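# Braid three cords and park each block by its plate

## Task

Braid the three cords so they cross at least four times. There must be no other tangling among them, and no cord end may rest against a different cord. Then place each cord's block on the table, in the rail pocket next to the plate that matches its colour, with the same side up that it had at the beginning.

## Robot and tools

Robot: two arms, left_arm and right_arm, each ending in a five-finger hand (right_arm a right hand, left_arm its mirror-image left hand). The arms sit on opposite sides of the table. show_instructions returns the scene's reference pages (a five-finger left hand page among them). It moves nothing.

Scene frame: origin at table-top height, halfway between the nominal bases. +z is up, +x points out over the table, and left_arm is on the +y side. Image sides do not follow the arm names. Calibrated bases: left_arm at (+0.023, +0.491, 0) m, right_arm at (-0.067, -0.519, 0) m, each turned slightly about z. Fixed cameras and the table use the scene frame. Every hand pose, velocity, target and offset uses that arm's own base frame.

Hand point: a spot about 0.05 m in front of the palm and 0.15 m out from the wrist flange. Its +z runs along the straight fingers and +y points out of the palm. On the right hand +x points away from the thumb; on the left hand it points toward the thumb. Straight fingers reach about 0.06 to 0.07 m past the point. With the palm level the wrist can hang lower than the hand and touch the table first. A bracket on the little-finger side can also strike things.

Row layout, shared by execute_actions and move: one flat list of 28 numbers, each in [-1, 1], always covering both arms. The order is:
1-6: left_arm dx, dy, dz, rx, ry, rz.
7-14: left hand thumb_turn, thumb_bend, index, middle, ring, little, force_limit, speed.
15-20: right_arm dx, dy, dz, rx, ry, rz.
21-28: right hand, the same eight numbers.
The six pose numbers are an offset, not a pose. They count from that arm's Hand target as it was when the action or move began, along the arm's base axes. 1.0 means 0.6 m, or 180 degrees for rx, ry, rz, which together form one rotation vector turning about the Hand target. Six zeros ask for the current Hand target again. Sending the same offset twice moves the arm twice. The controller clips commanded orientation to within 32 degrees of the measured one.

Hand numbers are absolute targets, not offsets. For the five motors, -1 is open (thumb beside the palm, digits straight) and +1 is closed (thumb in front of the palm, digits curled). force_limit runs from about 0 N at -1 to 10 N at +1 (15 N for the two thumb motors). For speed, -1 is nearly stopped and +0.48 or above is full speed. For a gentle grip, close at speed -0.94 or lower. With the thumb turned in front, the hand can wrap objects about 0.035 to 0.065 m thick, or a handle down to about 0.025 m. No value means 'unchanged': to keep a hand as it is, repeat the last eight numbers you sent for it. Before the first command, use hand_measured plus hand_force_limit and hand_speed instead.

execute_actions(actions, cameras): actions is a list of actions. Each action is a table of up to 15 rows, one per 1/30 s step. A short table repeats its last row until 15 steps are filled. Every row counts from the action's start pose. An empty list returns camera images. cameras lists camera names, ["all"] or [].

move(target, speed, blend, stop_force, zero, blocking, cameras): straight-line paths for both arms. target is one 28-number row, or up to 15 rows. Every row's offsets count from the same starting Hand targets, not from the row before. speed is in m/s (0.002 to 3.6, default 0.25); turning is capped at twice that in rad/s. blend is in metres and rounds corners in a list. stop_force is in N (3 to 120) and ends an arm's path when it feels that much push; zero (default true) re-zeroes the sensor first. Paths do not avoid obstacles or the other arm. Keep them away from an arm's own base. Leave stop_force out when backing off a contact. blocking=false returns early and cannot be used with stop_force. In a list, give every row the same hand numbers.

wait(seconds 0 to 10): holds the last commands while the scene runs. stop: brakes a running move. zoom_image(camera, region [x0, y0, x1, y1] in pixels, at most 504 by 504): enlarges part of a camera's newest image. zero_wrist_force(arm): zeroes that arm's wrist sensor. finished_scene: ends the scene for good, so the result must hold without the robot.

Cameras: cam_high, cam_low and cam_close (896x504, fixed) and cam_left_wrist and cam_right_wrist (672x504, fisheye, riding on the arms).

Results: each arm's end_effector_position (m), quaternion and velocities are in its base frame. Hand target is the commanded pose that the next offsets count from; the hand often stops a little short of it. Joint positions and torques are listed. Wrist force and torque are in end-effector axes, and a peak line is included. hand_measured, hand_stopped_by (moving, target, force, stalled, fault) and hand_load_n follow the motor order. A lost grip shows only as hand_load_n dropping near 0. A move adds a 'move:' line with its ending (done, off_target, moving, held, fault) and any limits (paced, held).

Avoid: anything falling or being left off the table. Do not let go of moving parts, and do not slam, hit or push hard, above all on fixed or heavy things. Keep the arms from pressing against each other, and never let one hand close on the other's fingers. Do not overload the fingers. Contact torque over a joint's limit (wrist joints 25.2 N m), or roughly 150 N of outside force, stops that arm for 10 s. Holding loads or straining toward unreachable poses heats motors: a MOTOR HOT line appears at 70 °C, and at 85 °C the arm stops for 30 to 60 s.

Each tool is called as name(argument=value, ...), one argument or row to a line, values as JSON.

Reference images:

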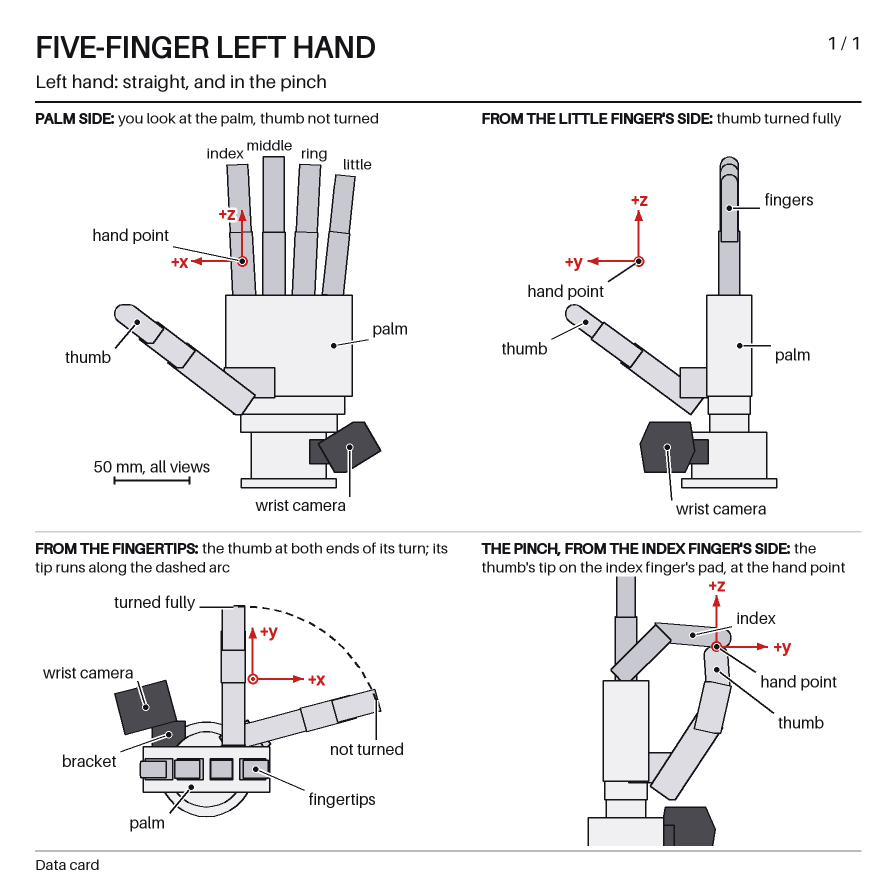

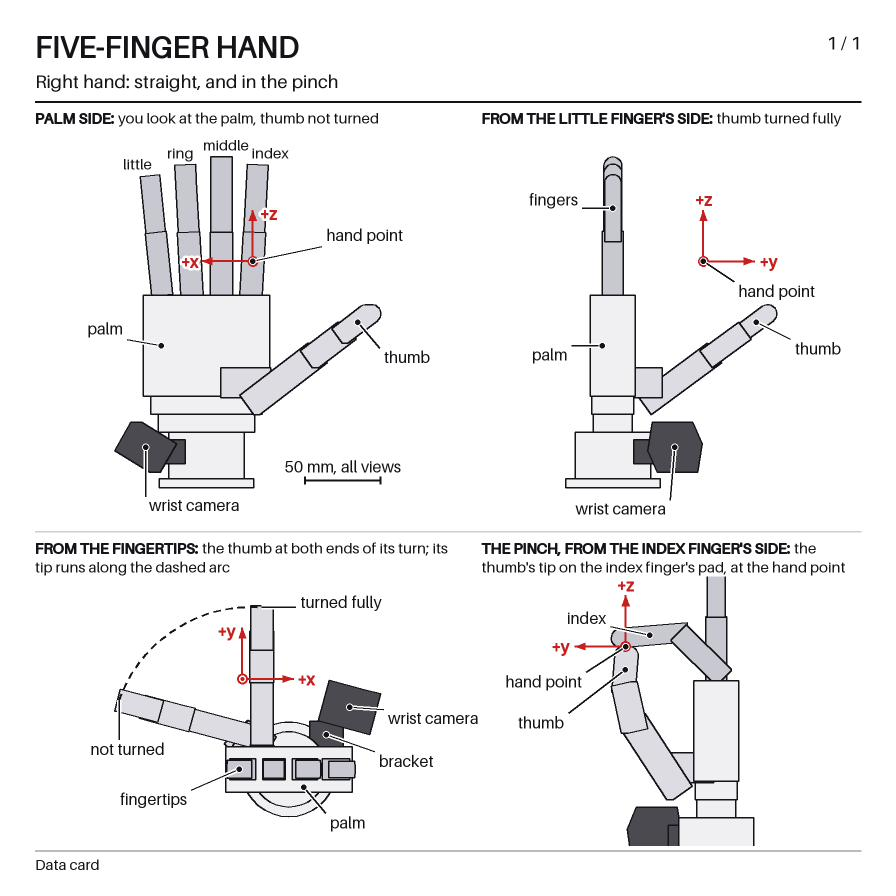

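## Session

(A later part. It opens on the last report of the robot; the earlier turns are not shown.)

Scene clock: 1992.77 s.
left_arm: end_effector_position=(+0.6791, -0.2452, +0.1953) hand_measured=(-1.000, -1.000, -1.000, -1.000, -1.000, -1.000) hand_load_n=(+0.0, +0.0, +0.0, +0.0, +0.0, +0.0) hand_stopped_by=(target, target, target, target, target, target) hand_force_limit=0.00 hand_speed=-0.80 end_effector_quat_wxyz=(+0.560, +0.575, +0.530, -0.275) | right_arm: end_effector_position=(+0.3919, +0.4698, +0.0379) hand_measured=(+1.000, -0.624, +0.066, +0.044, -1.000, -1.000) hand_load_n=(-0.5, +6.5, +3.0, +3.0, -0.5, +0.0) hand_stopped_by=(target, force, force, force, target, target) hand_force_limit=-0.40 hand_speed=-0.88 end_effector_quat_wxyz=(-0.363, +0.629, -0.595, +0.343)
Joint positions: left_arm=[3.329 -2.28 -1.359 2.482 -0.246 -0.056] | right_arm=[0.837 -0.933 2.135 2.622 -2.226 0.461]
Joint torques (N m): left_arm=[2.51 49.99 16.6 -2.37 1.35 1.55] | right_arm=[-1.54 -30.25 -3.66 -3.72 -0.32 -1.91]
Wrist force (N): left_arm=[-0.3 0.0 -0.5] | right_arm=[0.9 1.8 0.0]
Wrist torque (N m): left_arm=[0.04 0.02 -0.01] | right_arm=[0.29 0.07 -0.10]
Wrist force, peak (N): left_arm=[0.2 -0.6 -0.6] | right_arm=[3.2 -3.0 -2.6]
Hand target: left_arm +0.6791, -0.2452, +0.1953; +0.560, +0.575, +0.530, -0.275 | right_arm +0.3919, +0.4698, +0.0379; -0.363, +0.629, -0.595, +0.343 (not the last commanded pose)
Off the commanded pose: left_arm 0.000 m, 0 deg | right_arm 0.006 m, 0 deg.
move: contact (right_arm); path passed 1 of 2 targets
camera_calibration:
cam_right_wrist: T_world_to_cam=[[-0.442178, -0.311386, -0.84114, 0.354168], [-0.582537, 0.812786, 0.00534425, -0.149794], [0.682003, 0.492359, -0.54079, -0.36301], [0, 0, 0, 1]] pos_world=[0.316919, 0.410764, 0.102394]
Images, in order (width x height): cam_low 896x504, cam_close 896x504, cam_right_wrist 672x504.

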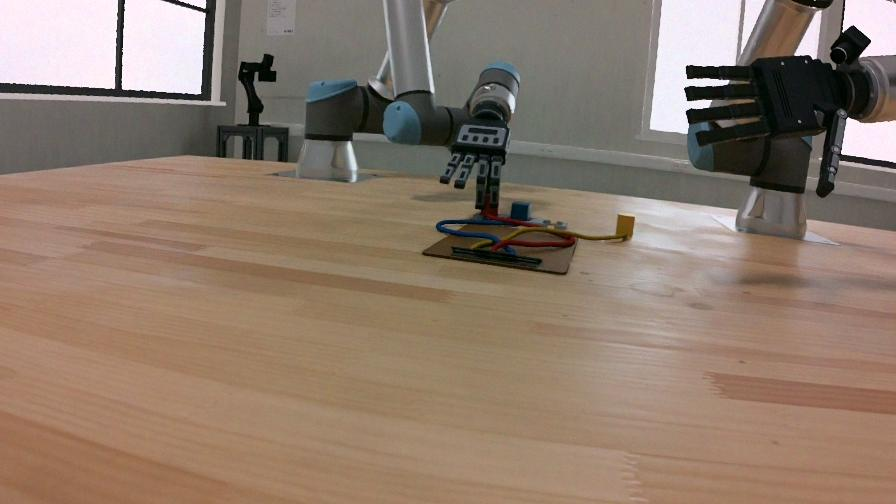

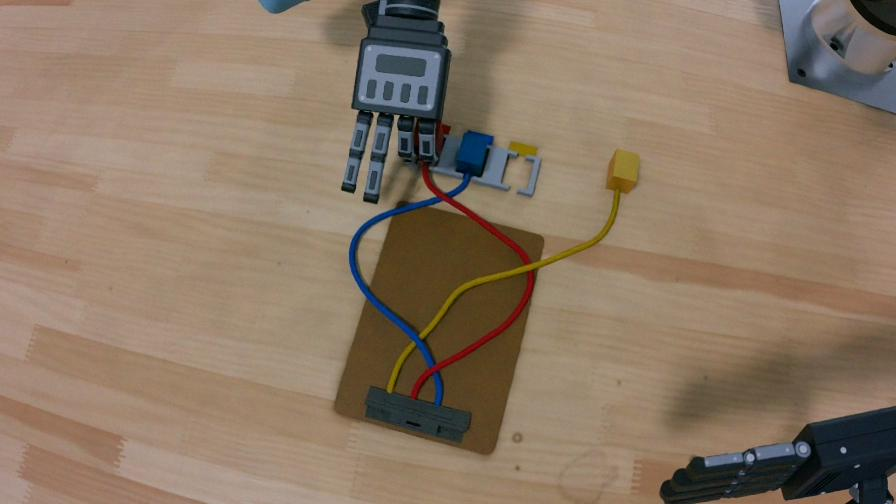

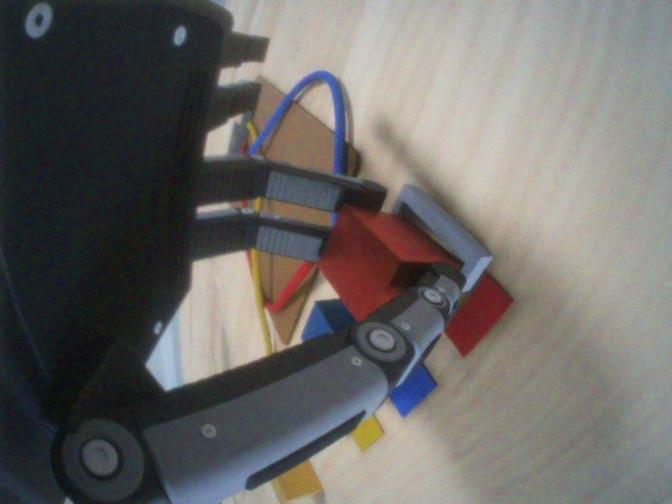

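move(
  target=[
    [0,0,0,0,0,0,-1,-1,-1,-1,-1,-1,0.0,-0.8,0,0,0.006,0,0,0,1.0,-0.45,0.15,0.15,-1,-1,-0.4,-0.88],
    [0,0,0,0,0,0,-1,-1,-1,-1,-1,-1,0.0,-0.8,0,0,0.006,0,0,-0.0194,1.0,-0.45,0.15,0.15,-1,-1,-0.4,-0.88],
  ],
  speed=0.02,
  cameras=["cam_close","cam_low","cam_right_wrist"],
)

zoom_image(
  camera="cam_close",
  region=[390, 90, 490, 190],
)

zoom_image(
  camera="cam_right_wrist",
  region=[310, 180, 530, 350],
)

Scene clock: 2009.17 s.
left_arm: end_effector_position=(+0.6791, -0.2452, +0.1953) hand_measured=(-1.000, -1.000, -1.000, -1.000, -1.000, -1.000) hand_load_n=(+0.0, +0.0, +0.0, +0.0, +0.0, +0.0) hand_stopped_by=(target, target, target, target, target, target) hand_force_limit=0.00 hand_speed=-0.80 end_effector_quat_wxyz=(+0.560, +0.575, +0.530, -0.275) | right_arm: end_effector_position=(+0.3919, +0.4699, +0.0415) hand_measured=(+1.000, -0.624, +0.066, +0.044, -1.000, -1.000) hand_load_n=(-0.5, +6.5, +3.0, +3.0, +0.0, +0.0) hand_stopped_by=(target, force, force, force, target, target) hand_force_limit=-0.40 hand_speed=-0.88 end_effector_quat_wxyz=(-0.352, +0.611, -0.614, +0.354) end_effector_velocity=(+0.000, +0.001, +0.000) end_effector_angular_velocity=(+0.000, -0.001, +0.005)
Joint positions: left_arm=[3.329 -2.28 -1.359 2.482 -0.246 -0.056] | right_arm=[0.856 -0.942 2.118 2.692 -2.288 0.529]
Joint velocities: left_arm=[within noise] | right_arm=[0 0.002 0 -0.006 0.003 -0.006]
Joint torques (N m): left_arm=[1.8 49.78 17.81 -2.71 1.38 1.7] | right_arm=[-1.51 -43.75 -9.55 -3.82 1.14 -1.87]
Wrist force (N): left_arm=[0.1 -0.1 -0.6] | right_arm=[0.6 2.1 0.2]
Wrist torque (N m): left_arm=[0.02 -0.03 0.01] | right_arm=[0.32 0.12 -0.28]
Wrist force, peak (N): left_arm=[0.2 -0.5 -0.8] | right_arm=[0.6 2.2 0.2]
Hand target: left_arm +0.6791, -0.2452, +0.1953; +0.560, +0.575, +0.530, -0.275 | right_arm +0.3919, +0.4698, +0.0415; -0.352, +0.611, -0.614, +0.354
Off the commanded pose: left_arm 0.000 m, 0 deg | right_arm 0.000 m, 0 deg.
move: done
camera_calibration:
cam_right_wrist: T_world_to_cam=[[-0.460305, -0.283754, -0.841192, 0.351391], [-0.531752, 0.846884, 0.00530385, -0.185769], [0.710886, 0.449746, -0.540711, -0.352275], [0, 0, 0, 1]] pos_world=[0.313392, 0.415467, 0.106094]
Images, in order (width x height): cam_low 896x504, cam_close 896x504, cam_right_wrist 672x504.

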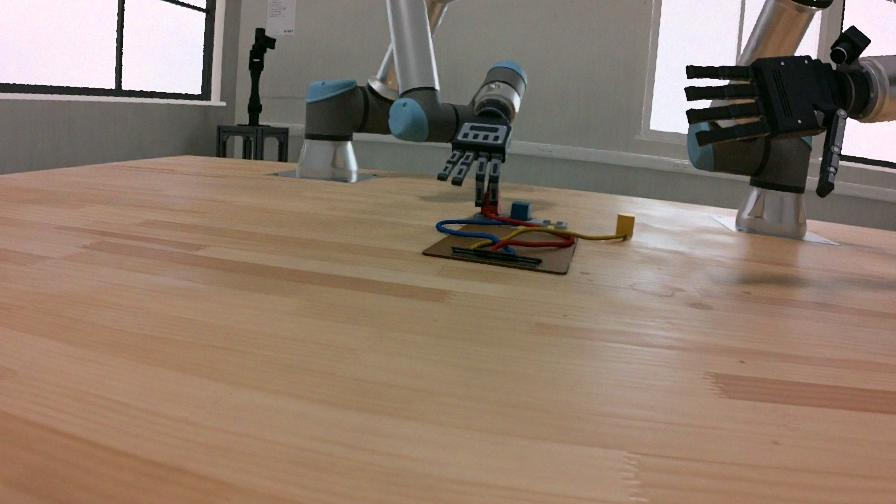

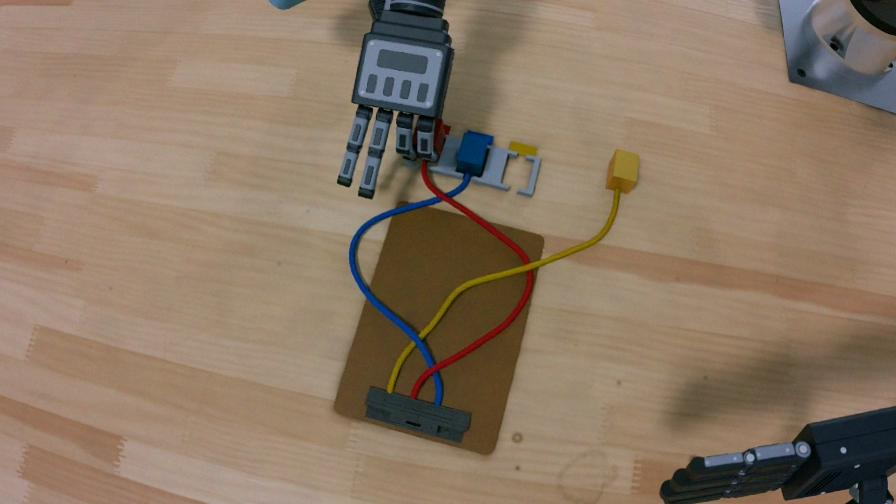

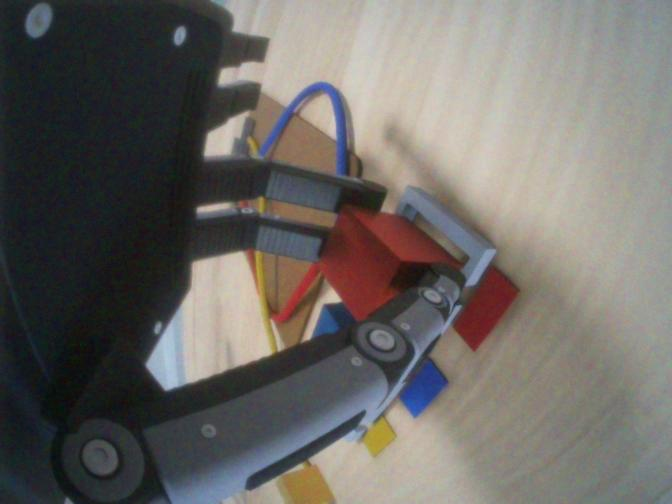

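Scaled by 5.040 from the camera's 896x504 image, which has a finer 1280x720 frame.

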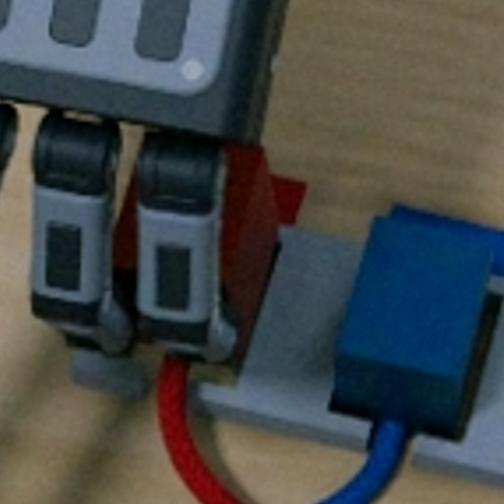

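Scaled by 2.291 from the camera's 672x504 image, which has a finer 960x720 frame.

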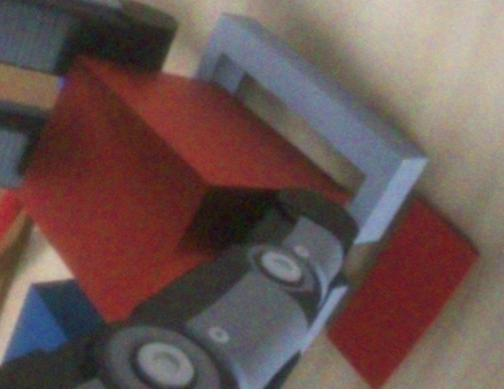

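move(
  target=[
    [0,0,0,0,0,0,-1,-1,-1,-1,-1,-1,0.0,-0.8,0,-0.002,0,0,0,0,1.0,-0.45,0.15,0.15,-1,-1,-0.4,-0.88],
    [0,0,0,0,0,0,-1,-1,-1,-1,-1,-1,0.0,-0.8,0,-0.002,-0.0163,0,0,0,1.0,-0.45,0.15,0.15,-1,-1,-0.4,-0.88],
  ],
  speed=0.02,
  stop_force=4,
  cameras=["cam_close","cam_low","cam_right_wrist"],
)

zoom_image(
  camera="cam_close",
  region=[390, 90, 490, 190],
)

zoom_image(
  camera="cam_right_wrist",
  region=[310, 180, 530, 350],
)

Scene clock: 2022.70 s.
left_arm: end_effector_position=(+0.6791, -0.2452, +0.1953) hand_measured=(-1.000, -1.000, -1.000, -1.000, -1.000, -1.000) hand_load_n=(+0.0, -0.5, +0.0, +0.0, +0.0, +0.0) hand_stopped_by=(target, target, target, target, target, target) hand_force_limit=0.00 hand_speed=-0.80 end_effector_quat_wxyz=(+0.560, +0.575, +0.530, -0.275) | right_arm: end_effector_position=(+0.3919, +0.4685, +0.0371) hand_measured=(+1.000, -0.624, +0.066, +0.044, -1.000, -1.000) hand_load_n=(+0.0, +5.5, +3.0, +4.0, +0.0, +0.0) hand_stopped_by=(target, force, force, force, target, target) hand_force_limit=-0.40 hand_speed=-0.88 end_effector_quat_wxyz=(-0.352, +0.611, -0.614, +0.354)
Joint positions: left_arm=[3.329 -2.28 -1.359 2.482 -0.246 -0.056] | right_arm=[0.854 -0.932 2.121 2.679 -2.287 0.527]
Joint torques (N m): left_arm=[1.2 50.32 16.54 -2.55 1.27 1.73] | right_arm=[-5.32 -29.68 -1.89 -3.27 -1.1 -1.95]
Wrist force (N): left_arm=[0.0 -0.1 -0.4] | right_arm=[0.2 -0.1 2.8]
Wrist torque (N m): left_arm=[0.01 -0.01 0.00] | right_arm=[0.37 0.09 -0.13]
Wrist force, peak (N): left_arm=[0.3 -0.4 -0.9] | right_arm=[1.6 -3.6 1.5]
Hand target: left_arm +0.6791, -0.2452, +0.1953; +0.560, +0.575, +0.530, -0.275 | right_arm +0.3919, +0.4685, +0.0370; -0.352, +0.611, -0.614, +0.354 (not the last commanded pose)
Off the commanded pose: left_arm 0.000 m, 0 deg | right_arm 0.005 m, 0 deg.
move: contact (right_arm); path passed 1 of 2 targets
camera_calibration:
cam_right_wrist: T_world_to_cam=[[-0.460456, -0.283995, -0.841027, 0.347413], [-0.531921, 0.846777, 0.00528624, -0.184492], [0.710662, 0.449794, -0.540967, -0.354118], [0, 0, 0, 1]] pos_world=[0.313491, 0.414167, 0.101593]
Images, in order (width x height): cam_low 896x504, cam_close 896x504, cam_right_wrist 672x504.

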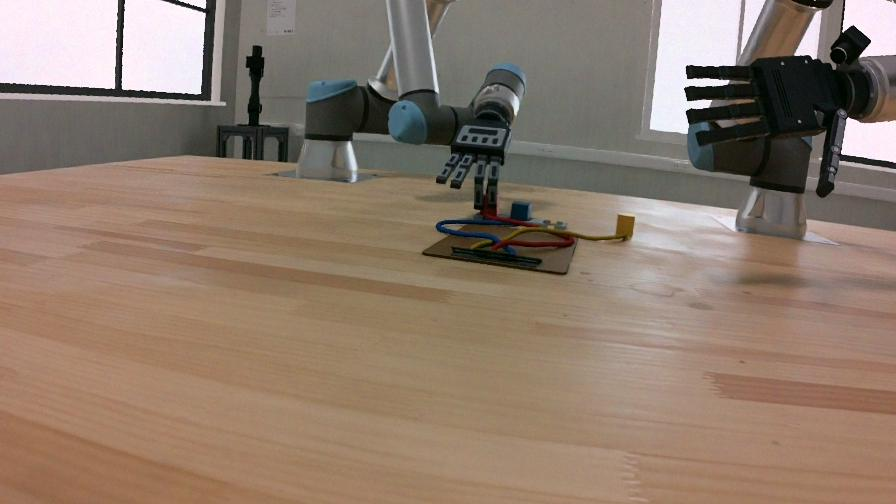

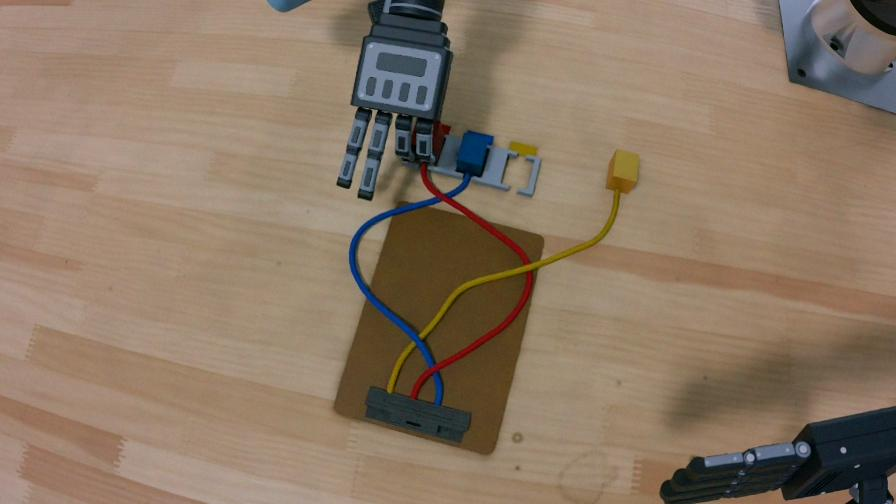

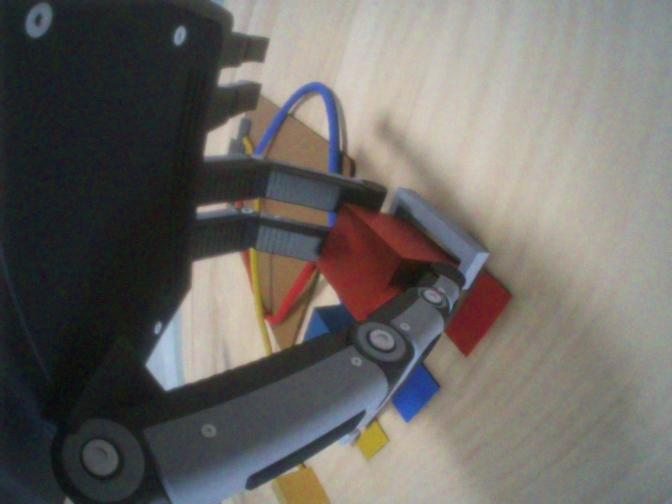

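Scaled by 5.040 from the camera's 896x504 image, which has a finer 1280x720 frame.

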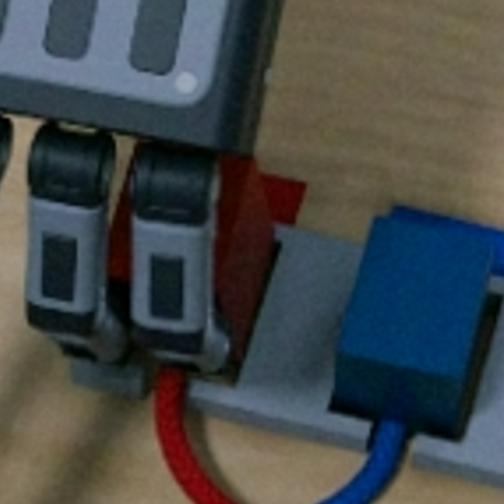

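Scaled by 2.291 from the camera's 672x504 image, which has a finer 960x720 frame.

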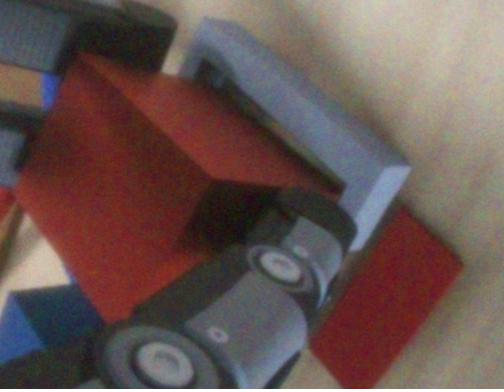

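move(
  target=[
    [0,0,0,0,0,0,-1,-1,-1,-1,-1,-1,0.0,-0.8,0.0025,0,0.004,0,0,0,1.0,-0.45,0.15,0.15,-1,-1,-0.4,-0.88],
    [0,0,0,0,0,0,-1,-1,-1,-1,-1,-1,0.0,-0.8,0.0025,0,-0.009,0,0,0,1.0,-0.45,0.15,0.15,-1,-1,-0.4,-0.88],
  ],
  speed=0.02,
  stop_force=4,
  cameras=["cam_close","cam_low","cam_right_wrist"],
)

zoom_image(
  camera="cam_low",
  region=[470, 180, 520, 220],
)

zoom_image(
  camera="cam_right_wrist",
  region=[370, 180, 520, 300],
)

Scene clock: 2042.77 s.
left_arm: end_effector_position=(+0.6791, -0.2452, +0.1953) hand_measured=(-1.000, -1.000, -1.000, -1.000, -1.000, -1.000) hand_load_n=(+0.0, +0.0, +0.0, +0.0, +0.0, +0.0) hand_stopped_by=(target, target, target, target, target, target) hand_force_limit=0.00 hand_speed=-0.80 end_effector_quat_wxyz=(+0.560, +0.575, +0.530, -0.275) | right_arm: end_effector_position=(+0.3934, +0.4686, +0.0317) hand_measured=(+1.000, -0.624, +0.066, +0.044, -1.000, -1.000) hand_load_n=(-0.5, +6.5, +2.0, +3.0, +0.0, +0.0) hand_stopped_by=(target, force, force, force, target, target) hand_force_limit=-0.40 hand_speed=-0.88 end_effector_quat_wxyz=(-0.352, +0.611, -0.614, +0.354)
Joint positions: left_arm=[3.329 -2.28 -1.359 2.482 -0.246 -0.056] | right_arm=[0.852 -0.917 2.118 2.665 -2.285 0.525]
Joint torques (N m): left_arm=[0.67 49.94 16.97 -2.6 1.47 1.85] | right_arm=[9.72 -43.84 -6.87 -1.67 -2.88 1.58]
Wrist force (N): left_arm=[0.1 -0.2 -0.4] | right_arm=[0.8 1.9 0.2]
Wrist torque (N m): left_arm=[-0.01 -0.02 0.01] | right_arm=[0.30 0.09 -0.12]
Wrist force, peak (N): left_arm=[0.1 -0.5 -0.8] | right_arm=[0.2 0.0 3.2]
Hand target: left_arm +0.6791, -0.2452, +0.1953; +0.560, +0.575, +0.530, -0.275 | right_arm +0.3934, +0.4685, +0.0316; -0.352, +0.611, -0.614, +0.354
Off the commanded pose: left_arm 0.000 m, 0 deg | right_arm 0.000 m, 0 deg.
move: done
camera_calibration:
cam_right_wrist: T_world_to_cam=[[-0.460449, -0.283935, -0.841052, 0.343537], [-0.531862, 0.846815, 0.00529635, -0.183701], [0.710711, 0.449762, -0.540929, -0.358111], [0, 0, 0, 1]] pos_world=[0.314991, 0.414167, 0.096193]
Images, in order (width x height): cam_low 896x504, cam_close 896x504, cam_right_wrist 672x504.

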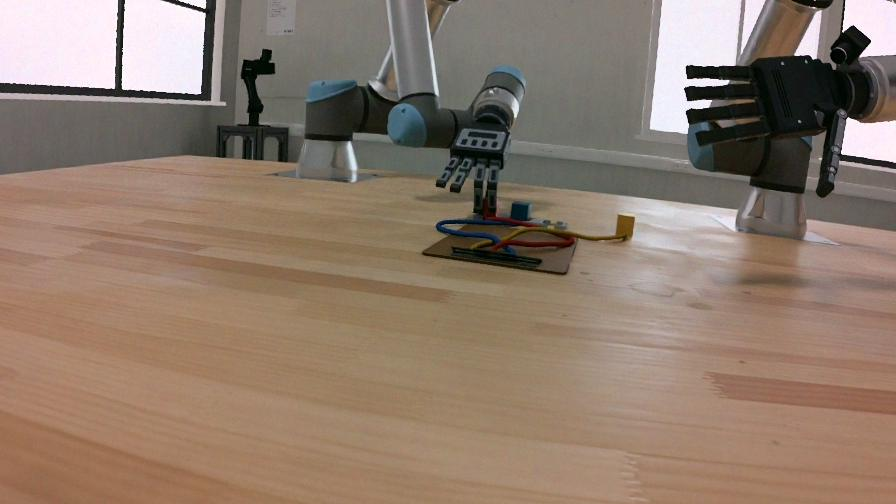

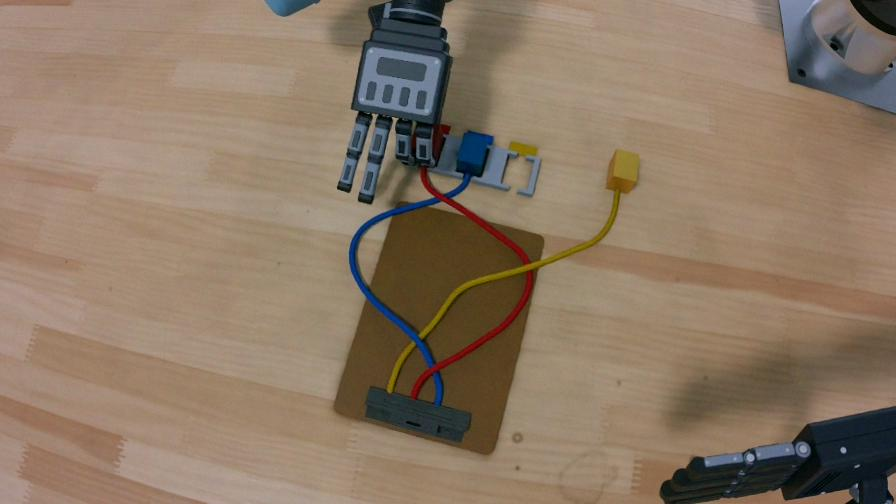

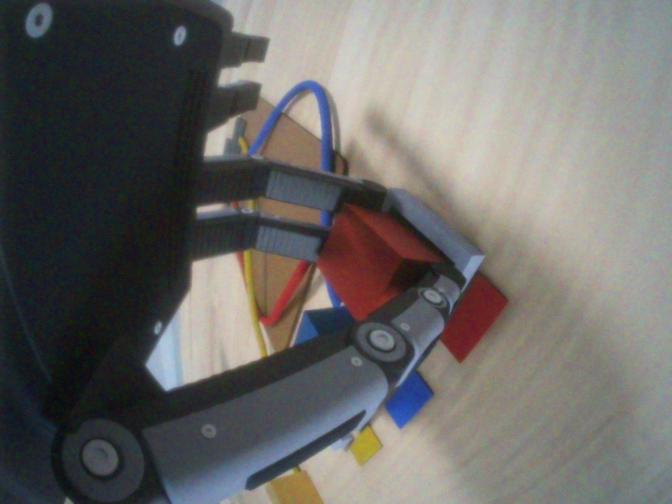

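Scaled by 10.080 from the camera's 896x504 image, which has a finer 1280x720 frame.

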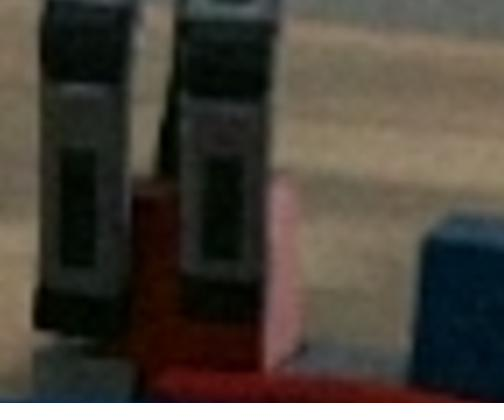

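Scaled by 3.360 from the camera's 672x504 image, which has a finer 960x720 frame.

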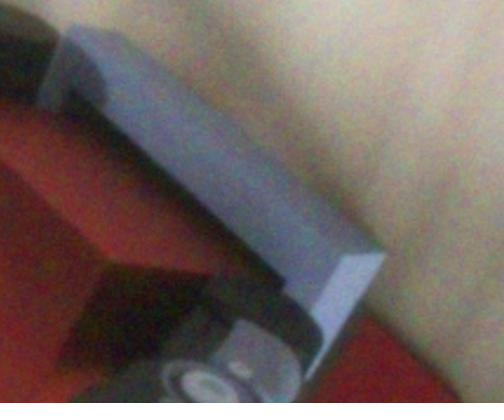

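move(
  target=[
    [0,0,0,0,0,0,-1,-1,-1,-1,-1,-1,0.0,-0.8,0,0,0,0,0,0,1.0,-0.9,-0.4,-0.4,-1,-1,-0.4,-0.8],
    [0,0,0,0,0,0,-1,-1,-1,-1,-1,-1,0.0,-0.8,0,0,0.15,0,0,0,1.0,-0.9,-0.5,-0.5,-1,-1,-0.4,-0.7],
    [0,0,0,0,0,0,-1,-1,-1,-1,-1,-1,0.0,-0.8,-0.12,0,0.16,0,0,0,1.0,-0.9,-0.5,-0.5,-1,-1,-0.4,-0.7],
  ],
  speed=[0.05,0.1,0.15],
  cameras=["cam_close","cam_low","cam_right_wrist"],
)

zoom_image(
  camera="cam_close",
  region=[380, 90, 560, 250],
)

zoom_image(
  camera="cam_low",
  region=[430, 180, 650, 280],
)

Scene clock: 2055.10 s.
left_arm: end_effector_position=(+0.6791, -0.2452, +0.1953) hand_measured=(-1.000, -1.000, -1.000, -1.000, -1.000, -1.000) hand_load_n=(+0.0, +0.0, +0.0, +0.0, +0.0, +0.0) hand_stopped_by=(target, target, target, target, target, target) hand_force_limit=0.00 hand_speed=-0.80 end_effector_quat_wxyz=(+0.560, +0.575, +0.530, -0.275) | right_arm: end_effector_position=(+0.3215, +0.4685, +0.1277) hand_measured=(+1.000, -0.900, -0.500, -0.500, -1.000, -1.000) hand_load_n=(+0.0, +0.0, +0.0, +0.0, +0.0, +0.0) hand_stopped_by=(target, target, target, target, target, target) hand_force_limit=-0.40 hand_speed=-0.70 end_effector_quat_wxyz=(-0.352, +0.611, -0.614, +0.354)
Joint positions: left_arm=[3.329 -2.28 -1.359 2.482 -0.246 -0.056] | right_arm=[0.978 -1.216 2.192 2.972 -2.376 0.645]
Joint torques (N m): left_arm=[1.57 50.04 17.09 -2.48 1.35 1.6] | right_arm=[8.05 -33.69 -11.94 -2.14 -0.6 0.46]
Wrist force (N): left_arm=[0.1 -0.1 -0.8] | right_arm=[0.7 1.2 -0.4]
Wrist torque (N m): left_arm=[0.03 -0.04 0.01] | right_arm=[0.34 0.10 -0.14]
Wrist force, peak (N): left_arm=[-0.1 -0.5 -0.7] | right_arm=[0.8 1.8 -1.5]
Hand target: left_arm +0.6791, -0.2452, +0.1953; +0.560, +0.575, +0.530, -0.275 | right_arm +0.3214, +0.4685, +0.1276; -0.352, +0.611, -0.614, +0.354
Off the commanded pose: left_arm 0.000 m, 0 deg | right_arm 0.000 m, 0 deg.
move: done
camera_calibration:
cam_right_wrist: T_world_to_cam=[[-0.460375, -0.284077, -0.841044, 0.391211], [-0.532032, 0.846708, 0.00523676, -0.222353], [0.710631, 0.449873, -0.540942, -0.255105], [0, 0, 0, 1]] pos_world=[0.24309, 0.414167, 0.192193]
Images, in order (width x height): cam_low 896x504, cam_close 896x504, cam_right_wrist 672x504.

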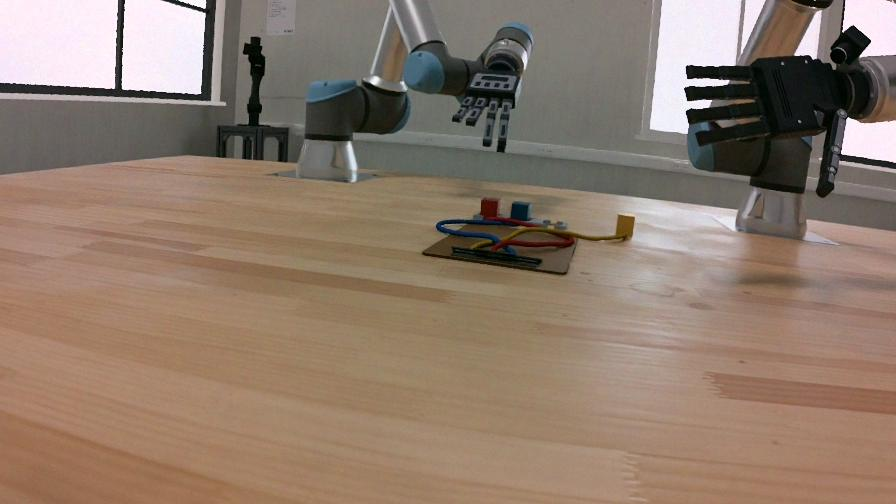

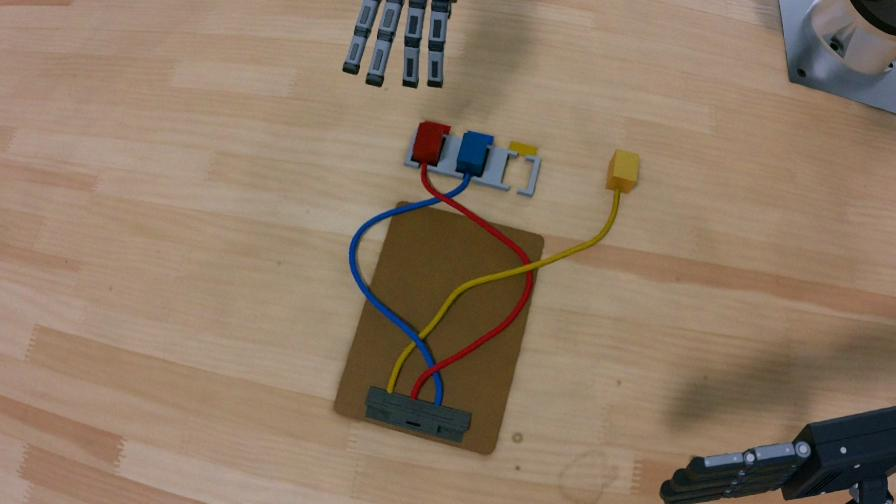

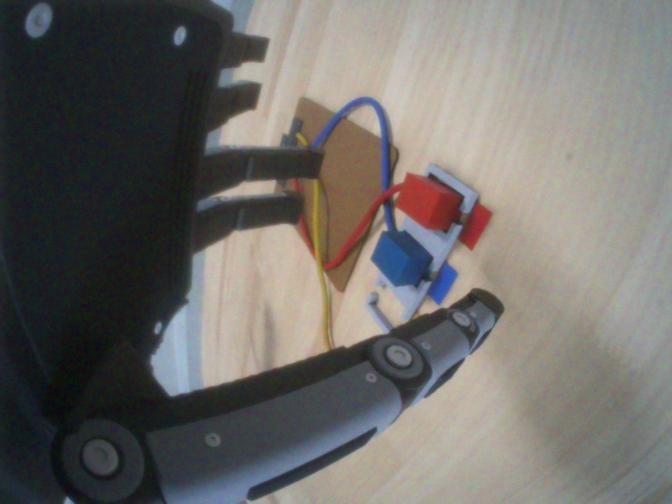

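Scaled by 2.800 from the camera's 896x504 image, which has a finer 1280x720 frame.

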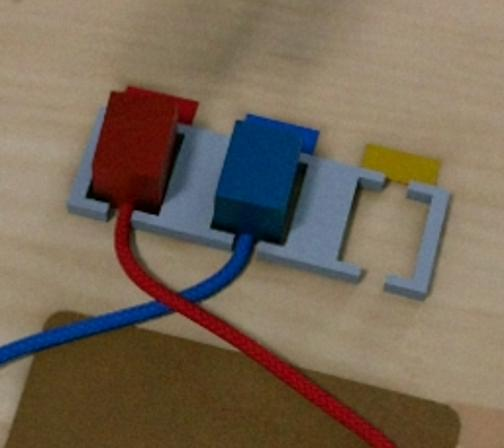

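Scaled by 2.291 from the camera's 896x504 image, which has a finer 1280x720 frame.

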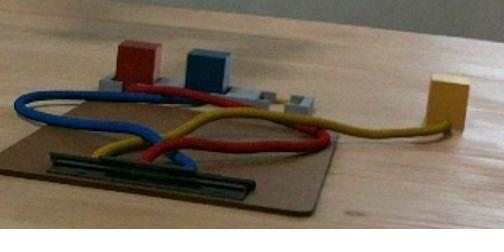

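execute_actions(
  actions=[],
  cameras=["cam_close","cam_right_wrist"],
)

Scene clock: 2081.60 s.
left_arm: end_effector_position=(+0.6791, -0.2452, +0.1953) hand_measured=(-1.000, -1.000, -1.000, -1.000, -1.000, -1.000) hand_load_n=(+0.0, +0.0, +0.0, +0.0, +0.0, +0.0) hand_stopped_by=(target, target, target, target, target, target) hand_force_limit=0.00 hand_speed=-0.80 end_effector_quat_wxyz=(+0.560, +0.575, +0.530, -0.275) | right_arm: end_effector_position=(+0.3214, +0.4685, +0.1276) hand_measured=(+1.000, -0.900, -0.500, -0.500, -1.000, -1.000) hand_load_n=(+0.0, +0.0, +0.0, +0.0, +0.0, +0.0) hand_stopped_by=(target, target, target, target, target, target) hand_force_limit=-0.40 hand_speed=-0.70 end_effector_quat_wxyz=(-0.352, +0.611, -0.614, +0.354)
Joint positions: left_arm=[3.329 -2.28 -1.359 2.482 -0.246 -0.056] | right_arm=[0.978 -1.216 2.193 2.972 -2.376 0.646]
Joint velocities: within noise
Joint torques (N m): left_arm=[3.14 50.09 17.09 -2.41 1.64 1.71] | right_arm=[9.61 -36.82 -6.8 -1.22 -2.78 1.63]
Motor temperatures (°C): left_arm=[30 31 25 37 33 32] | right_arm=[28 31 29 39 33 35]
Wrist force (N): left_arm=[-0.1 -0.2 -0.4] | right_arm=[0.8 1.0 -0.3]
Wrist torque (N m): left_arm=[0.00 0.01 -0.01] | right_arm=[0.30 0.06 -0.14]
Wrist force, peak (N): left_arm=[0.0 -0.3 -0.9] | right_arm=[0.7 1.4 -0.3]
Hand target: left_arm +0.6791, -0.2452, +0.1953; +0.560, +0.575, +0.530, -0.275 | right_arm +0.3214, +0.4685, +0.1276; -0.352, +0.611, -0.614, +0.354
Off the commanded pose: left_arm 0.000 m, 0 deg | right_arm 0.000 m, 0 deg.
camera_calibration:
cam_right_wrist: T_world_to_cam=[[-0.460435, -0.284027, -0.841028, 0.391156], [-0.531939, 0.846767, 0.00525359, -0.222457], [0.710662, 0.449794, -0.540966, -0.255005], [0, 0, 0, 1]] pos_world=[0.242991, 0.414167, 0.192193]
Images, in order (width x height): cam_close 896x504, cam_right_wrist 672x504.

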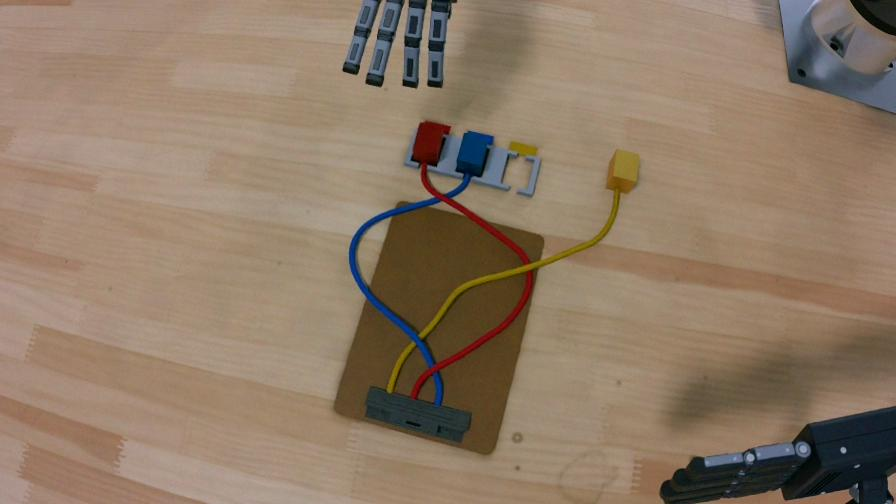

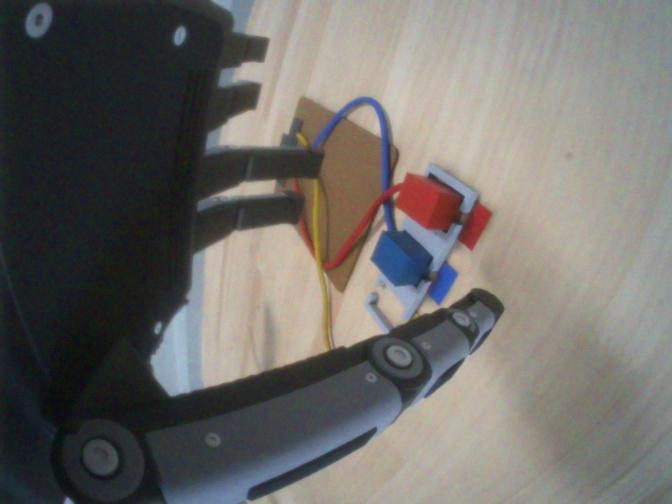

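move(
  target=[0,0,0,0,0,0,-1,-1,-1,-1,-1,-1,0.0,-0.8,0.0923,0.3548,-0.026,0,0,-0.0656,1.0,-0.9,-0.5,-0.5,-1,-1,-0.4,-0.8],
  speed=0.2,
  cameras=["cam_close","cam_low","cam_right_wrist"],
)

Scene clock: 2091.57 s.
left_arm: end_effector_position=(+0.6791, -0.2452, +0.1953) hand_measured=(-1.000, -1.000, -1.000, -1.000, -1.000, -1.000) hand_load_n=(+0.0, +0.0, +0.0, +0.0, +0.0, +0.0) hand_stopped_by=(target, target, target, target, target, target) hand_force_limit=0.00 hand_speed=-0.80 end_effector_quat_wxyz=(+0.560, +0.575, +0.530, -0.275) | right_arm: end_effector_position=(+0.3767, +0.6814, +0.1121) hand_measured=(+1.000, -0.900, -0.500, -0.500, -1.000, -1.000) hand_load_n=(+0.0, +0.0, +0.0, +0.0, +0.0, +0.0) hand_stopped_by=(target, target, target, target, target, target) hand_force_limit=-0.40 hand_speed=-0.80 end_effector_quat_wxyz=(+0.314, -0.544, +0.674, -0.389)
Joint positions: left_arm=[3.329 -2.28 -1.359 2.482 -0.246 -0.056] | right_arm=[1.118 -0.825 1.43 3.715 -2.569 1.114]
Joint torques (N m): left_arm=[1.97 50.22 16.55 -2.44 1.32 2.05] | right_arm=[-8.67 -42.05 -26.03 -1.33 0.53 1.24]
Wrist force (N): left_arm=[0.0 -0.3 -0.4] | right_arm=[0.7 1.1 -0.2]
Wrist torque (N m): left_arm=[-0.02 -0.01 0.01] | right_arm=[0.29 0.09 -0.13]
Wrist force, peak (N): left_arm=[0.0 0.0 -0.8] | right_arm=[2.5 1.4 -0.5]
Hand target: left_arm +0.6791, -0.2452, +0.1953; +0.560, +0.575, +0.530, -0.275 | right_arm +0.3768, +0.6814, +0.1120; +0.314, -0.544, +0.674, -0.389
Off the commanded pose: left_arm 0.000 m, 0 deg | right_arm 0.000 m, 0 deg.
move: done
camera_calibration:
cam_right_wrist: T_world_to_cam=[[-0.508785, -0.183977, -0.841005, 0.414066], [-0.347582, 0.937635, 0.00516169, -0.504605], [0.787607, 0.294945, -0.541002, -0.321891], [0, 0, 0, 1]] pos_world=[0.288802, 0.644255, 0.176692]
Images, in order (width x height): cam_low 896x504, cam_close 896x504, cam_right_wrist 672x504.

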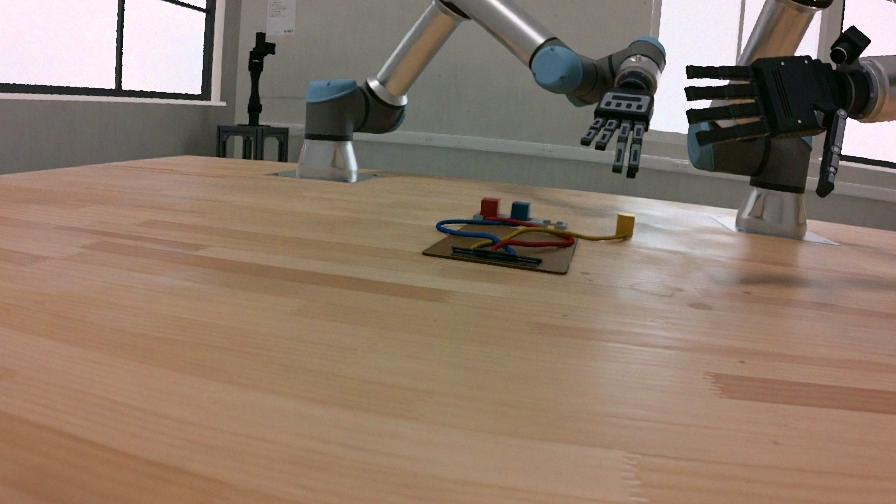

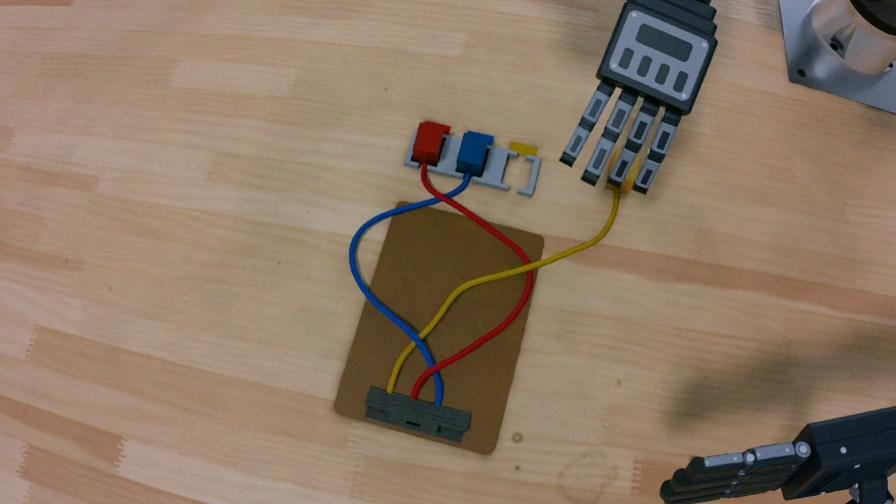

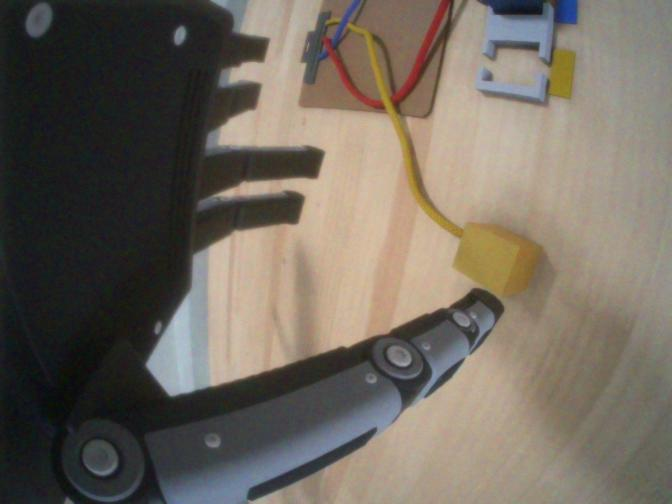

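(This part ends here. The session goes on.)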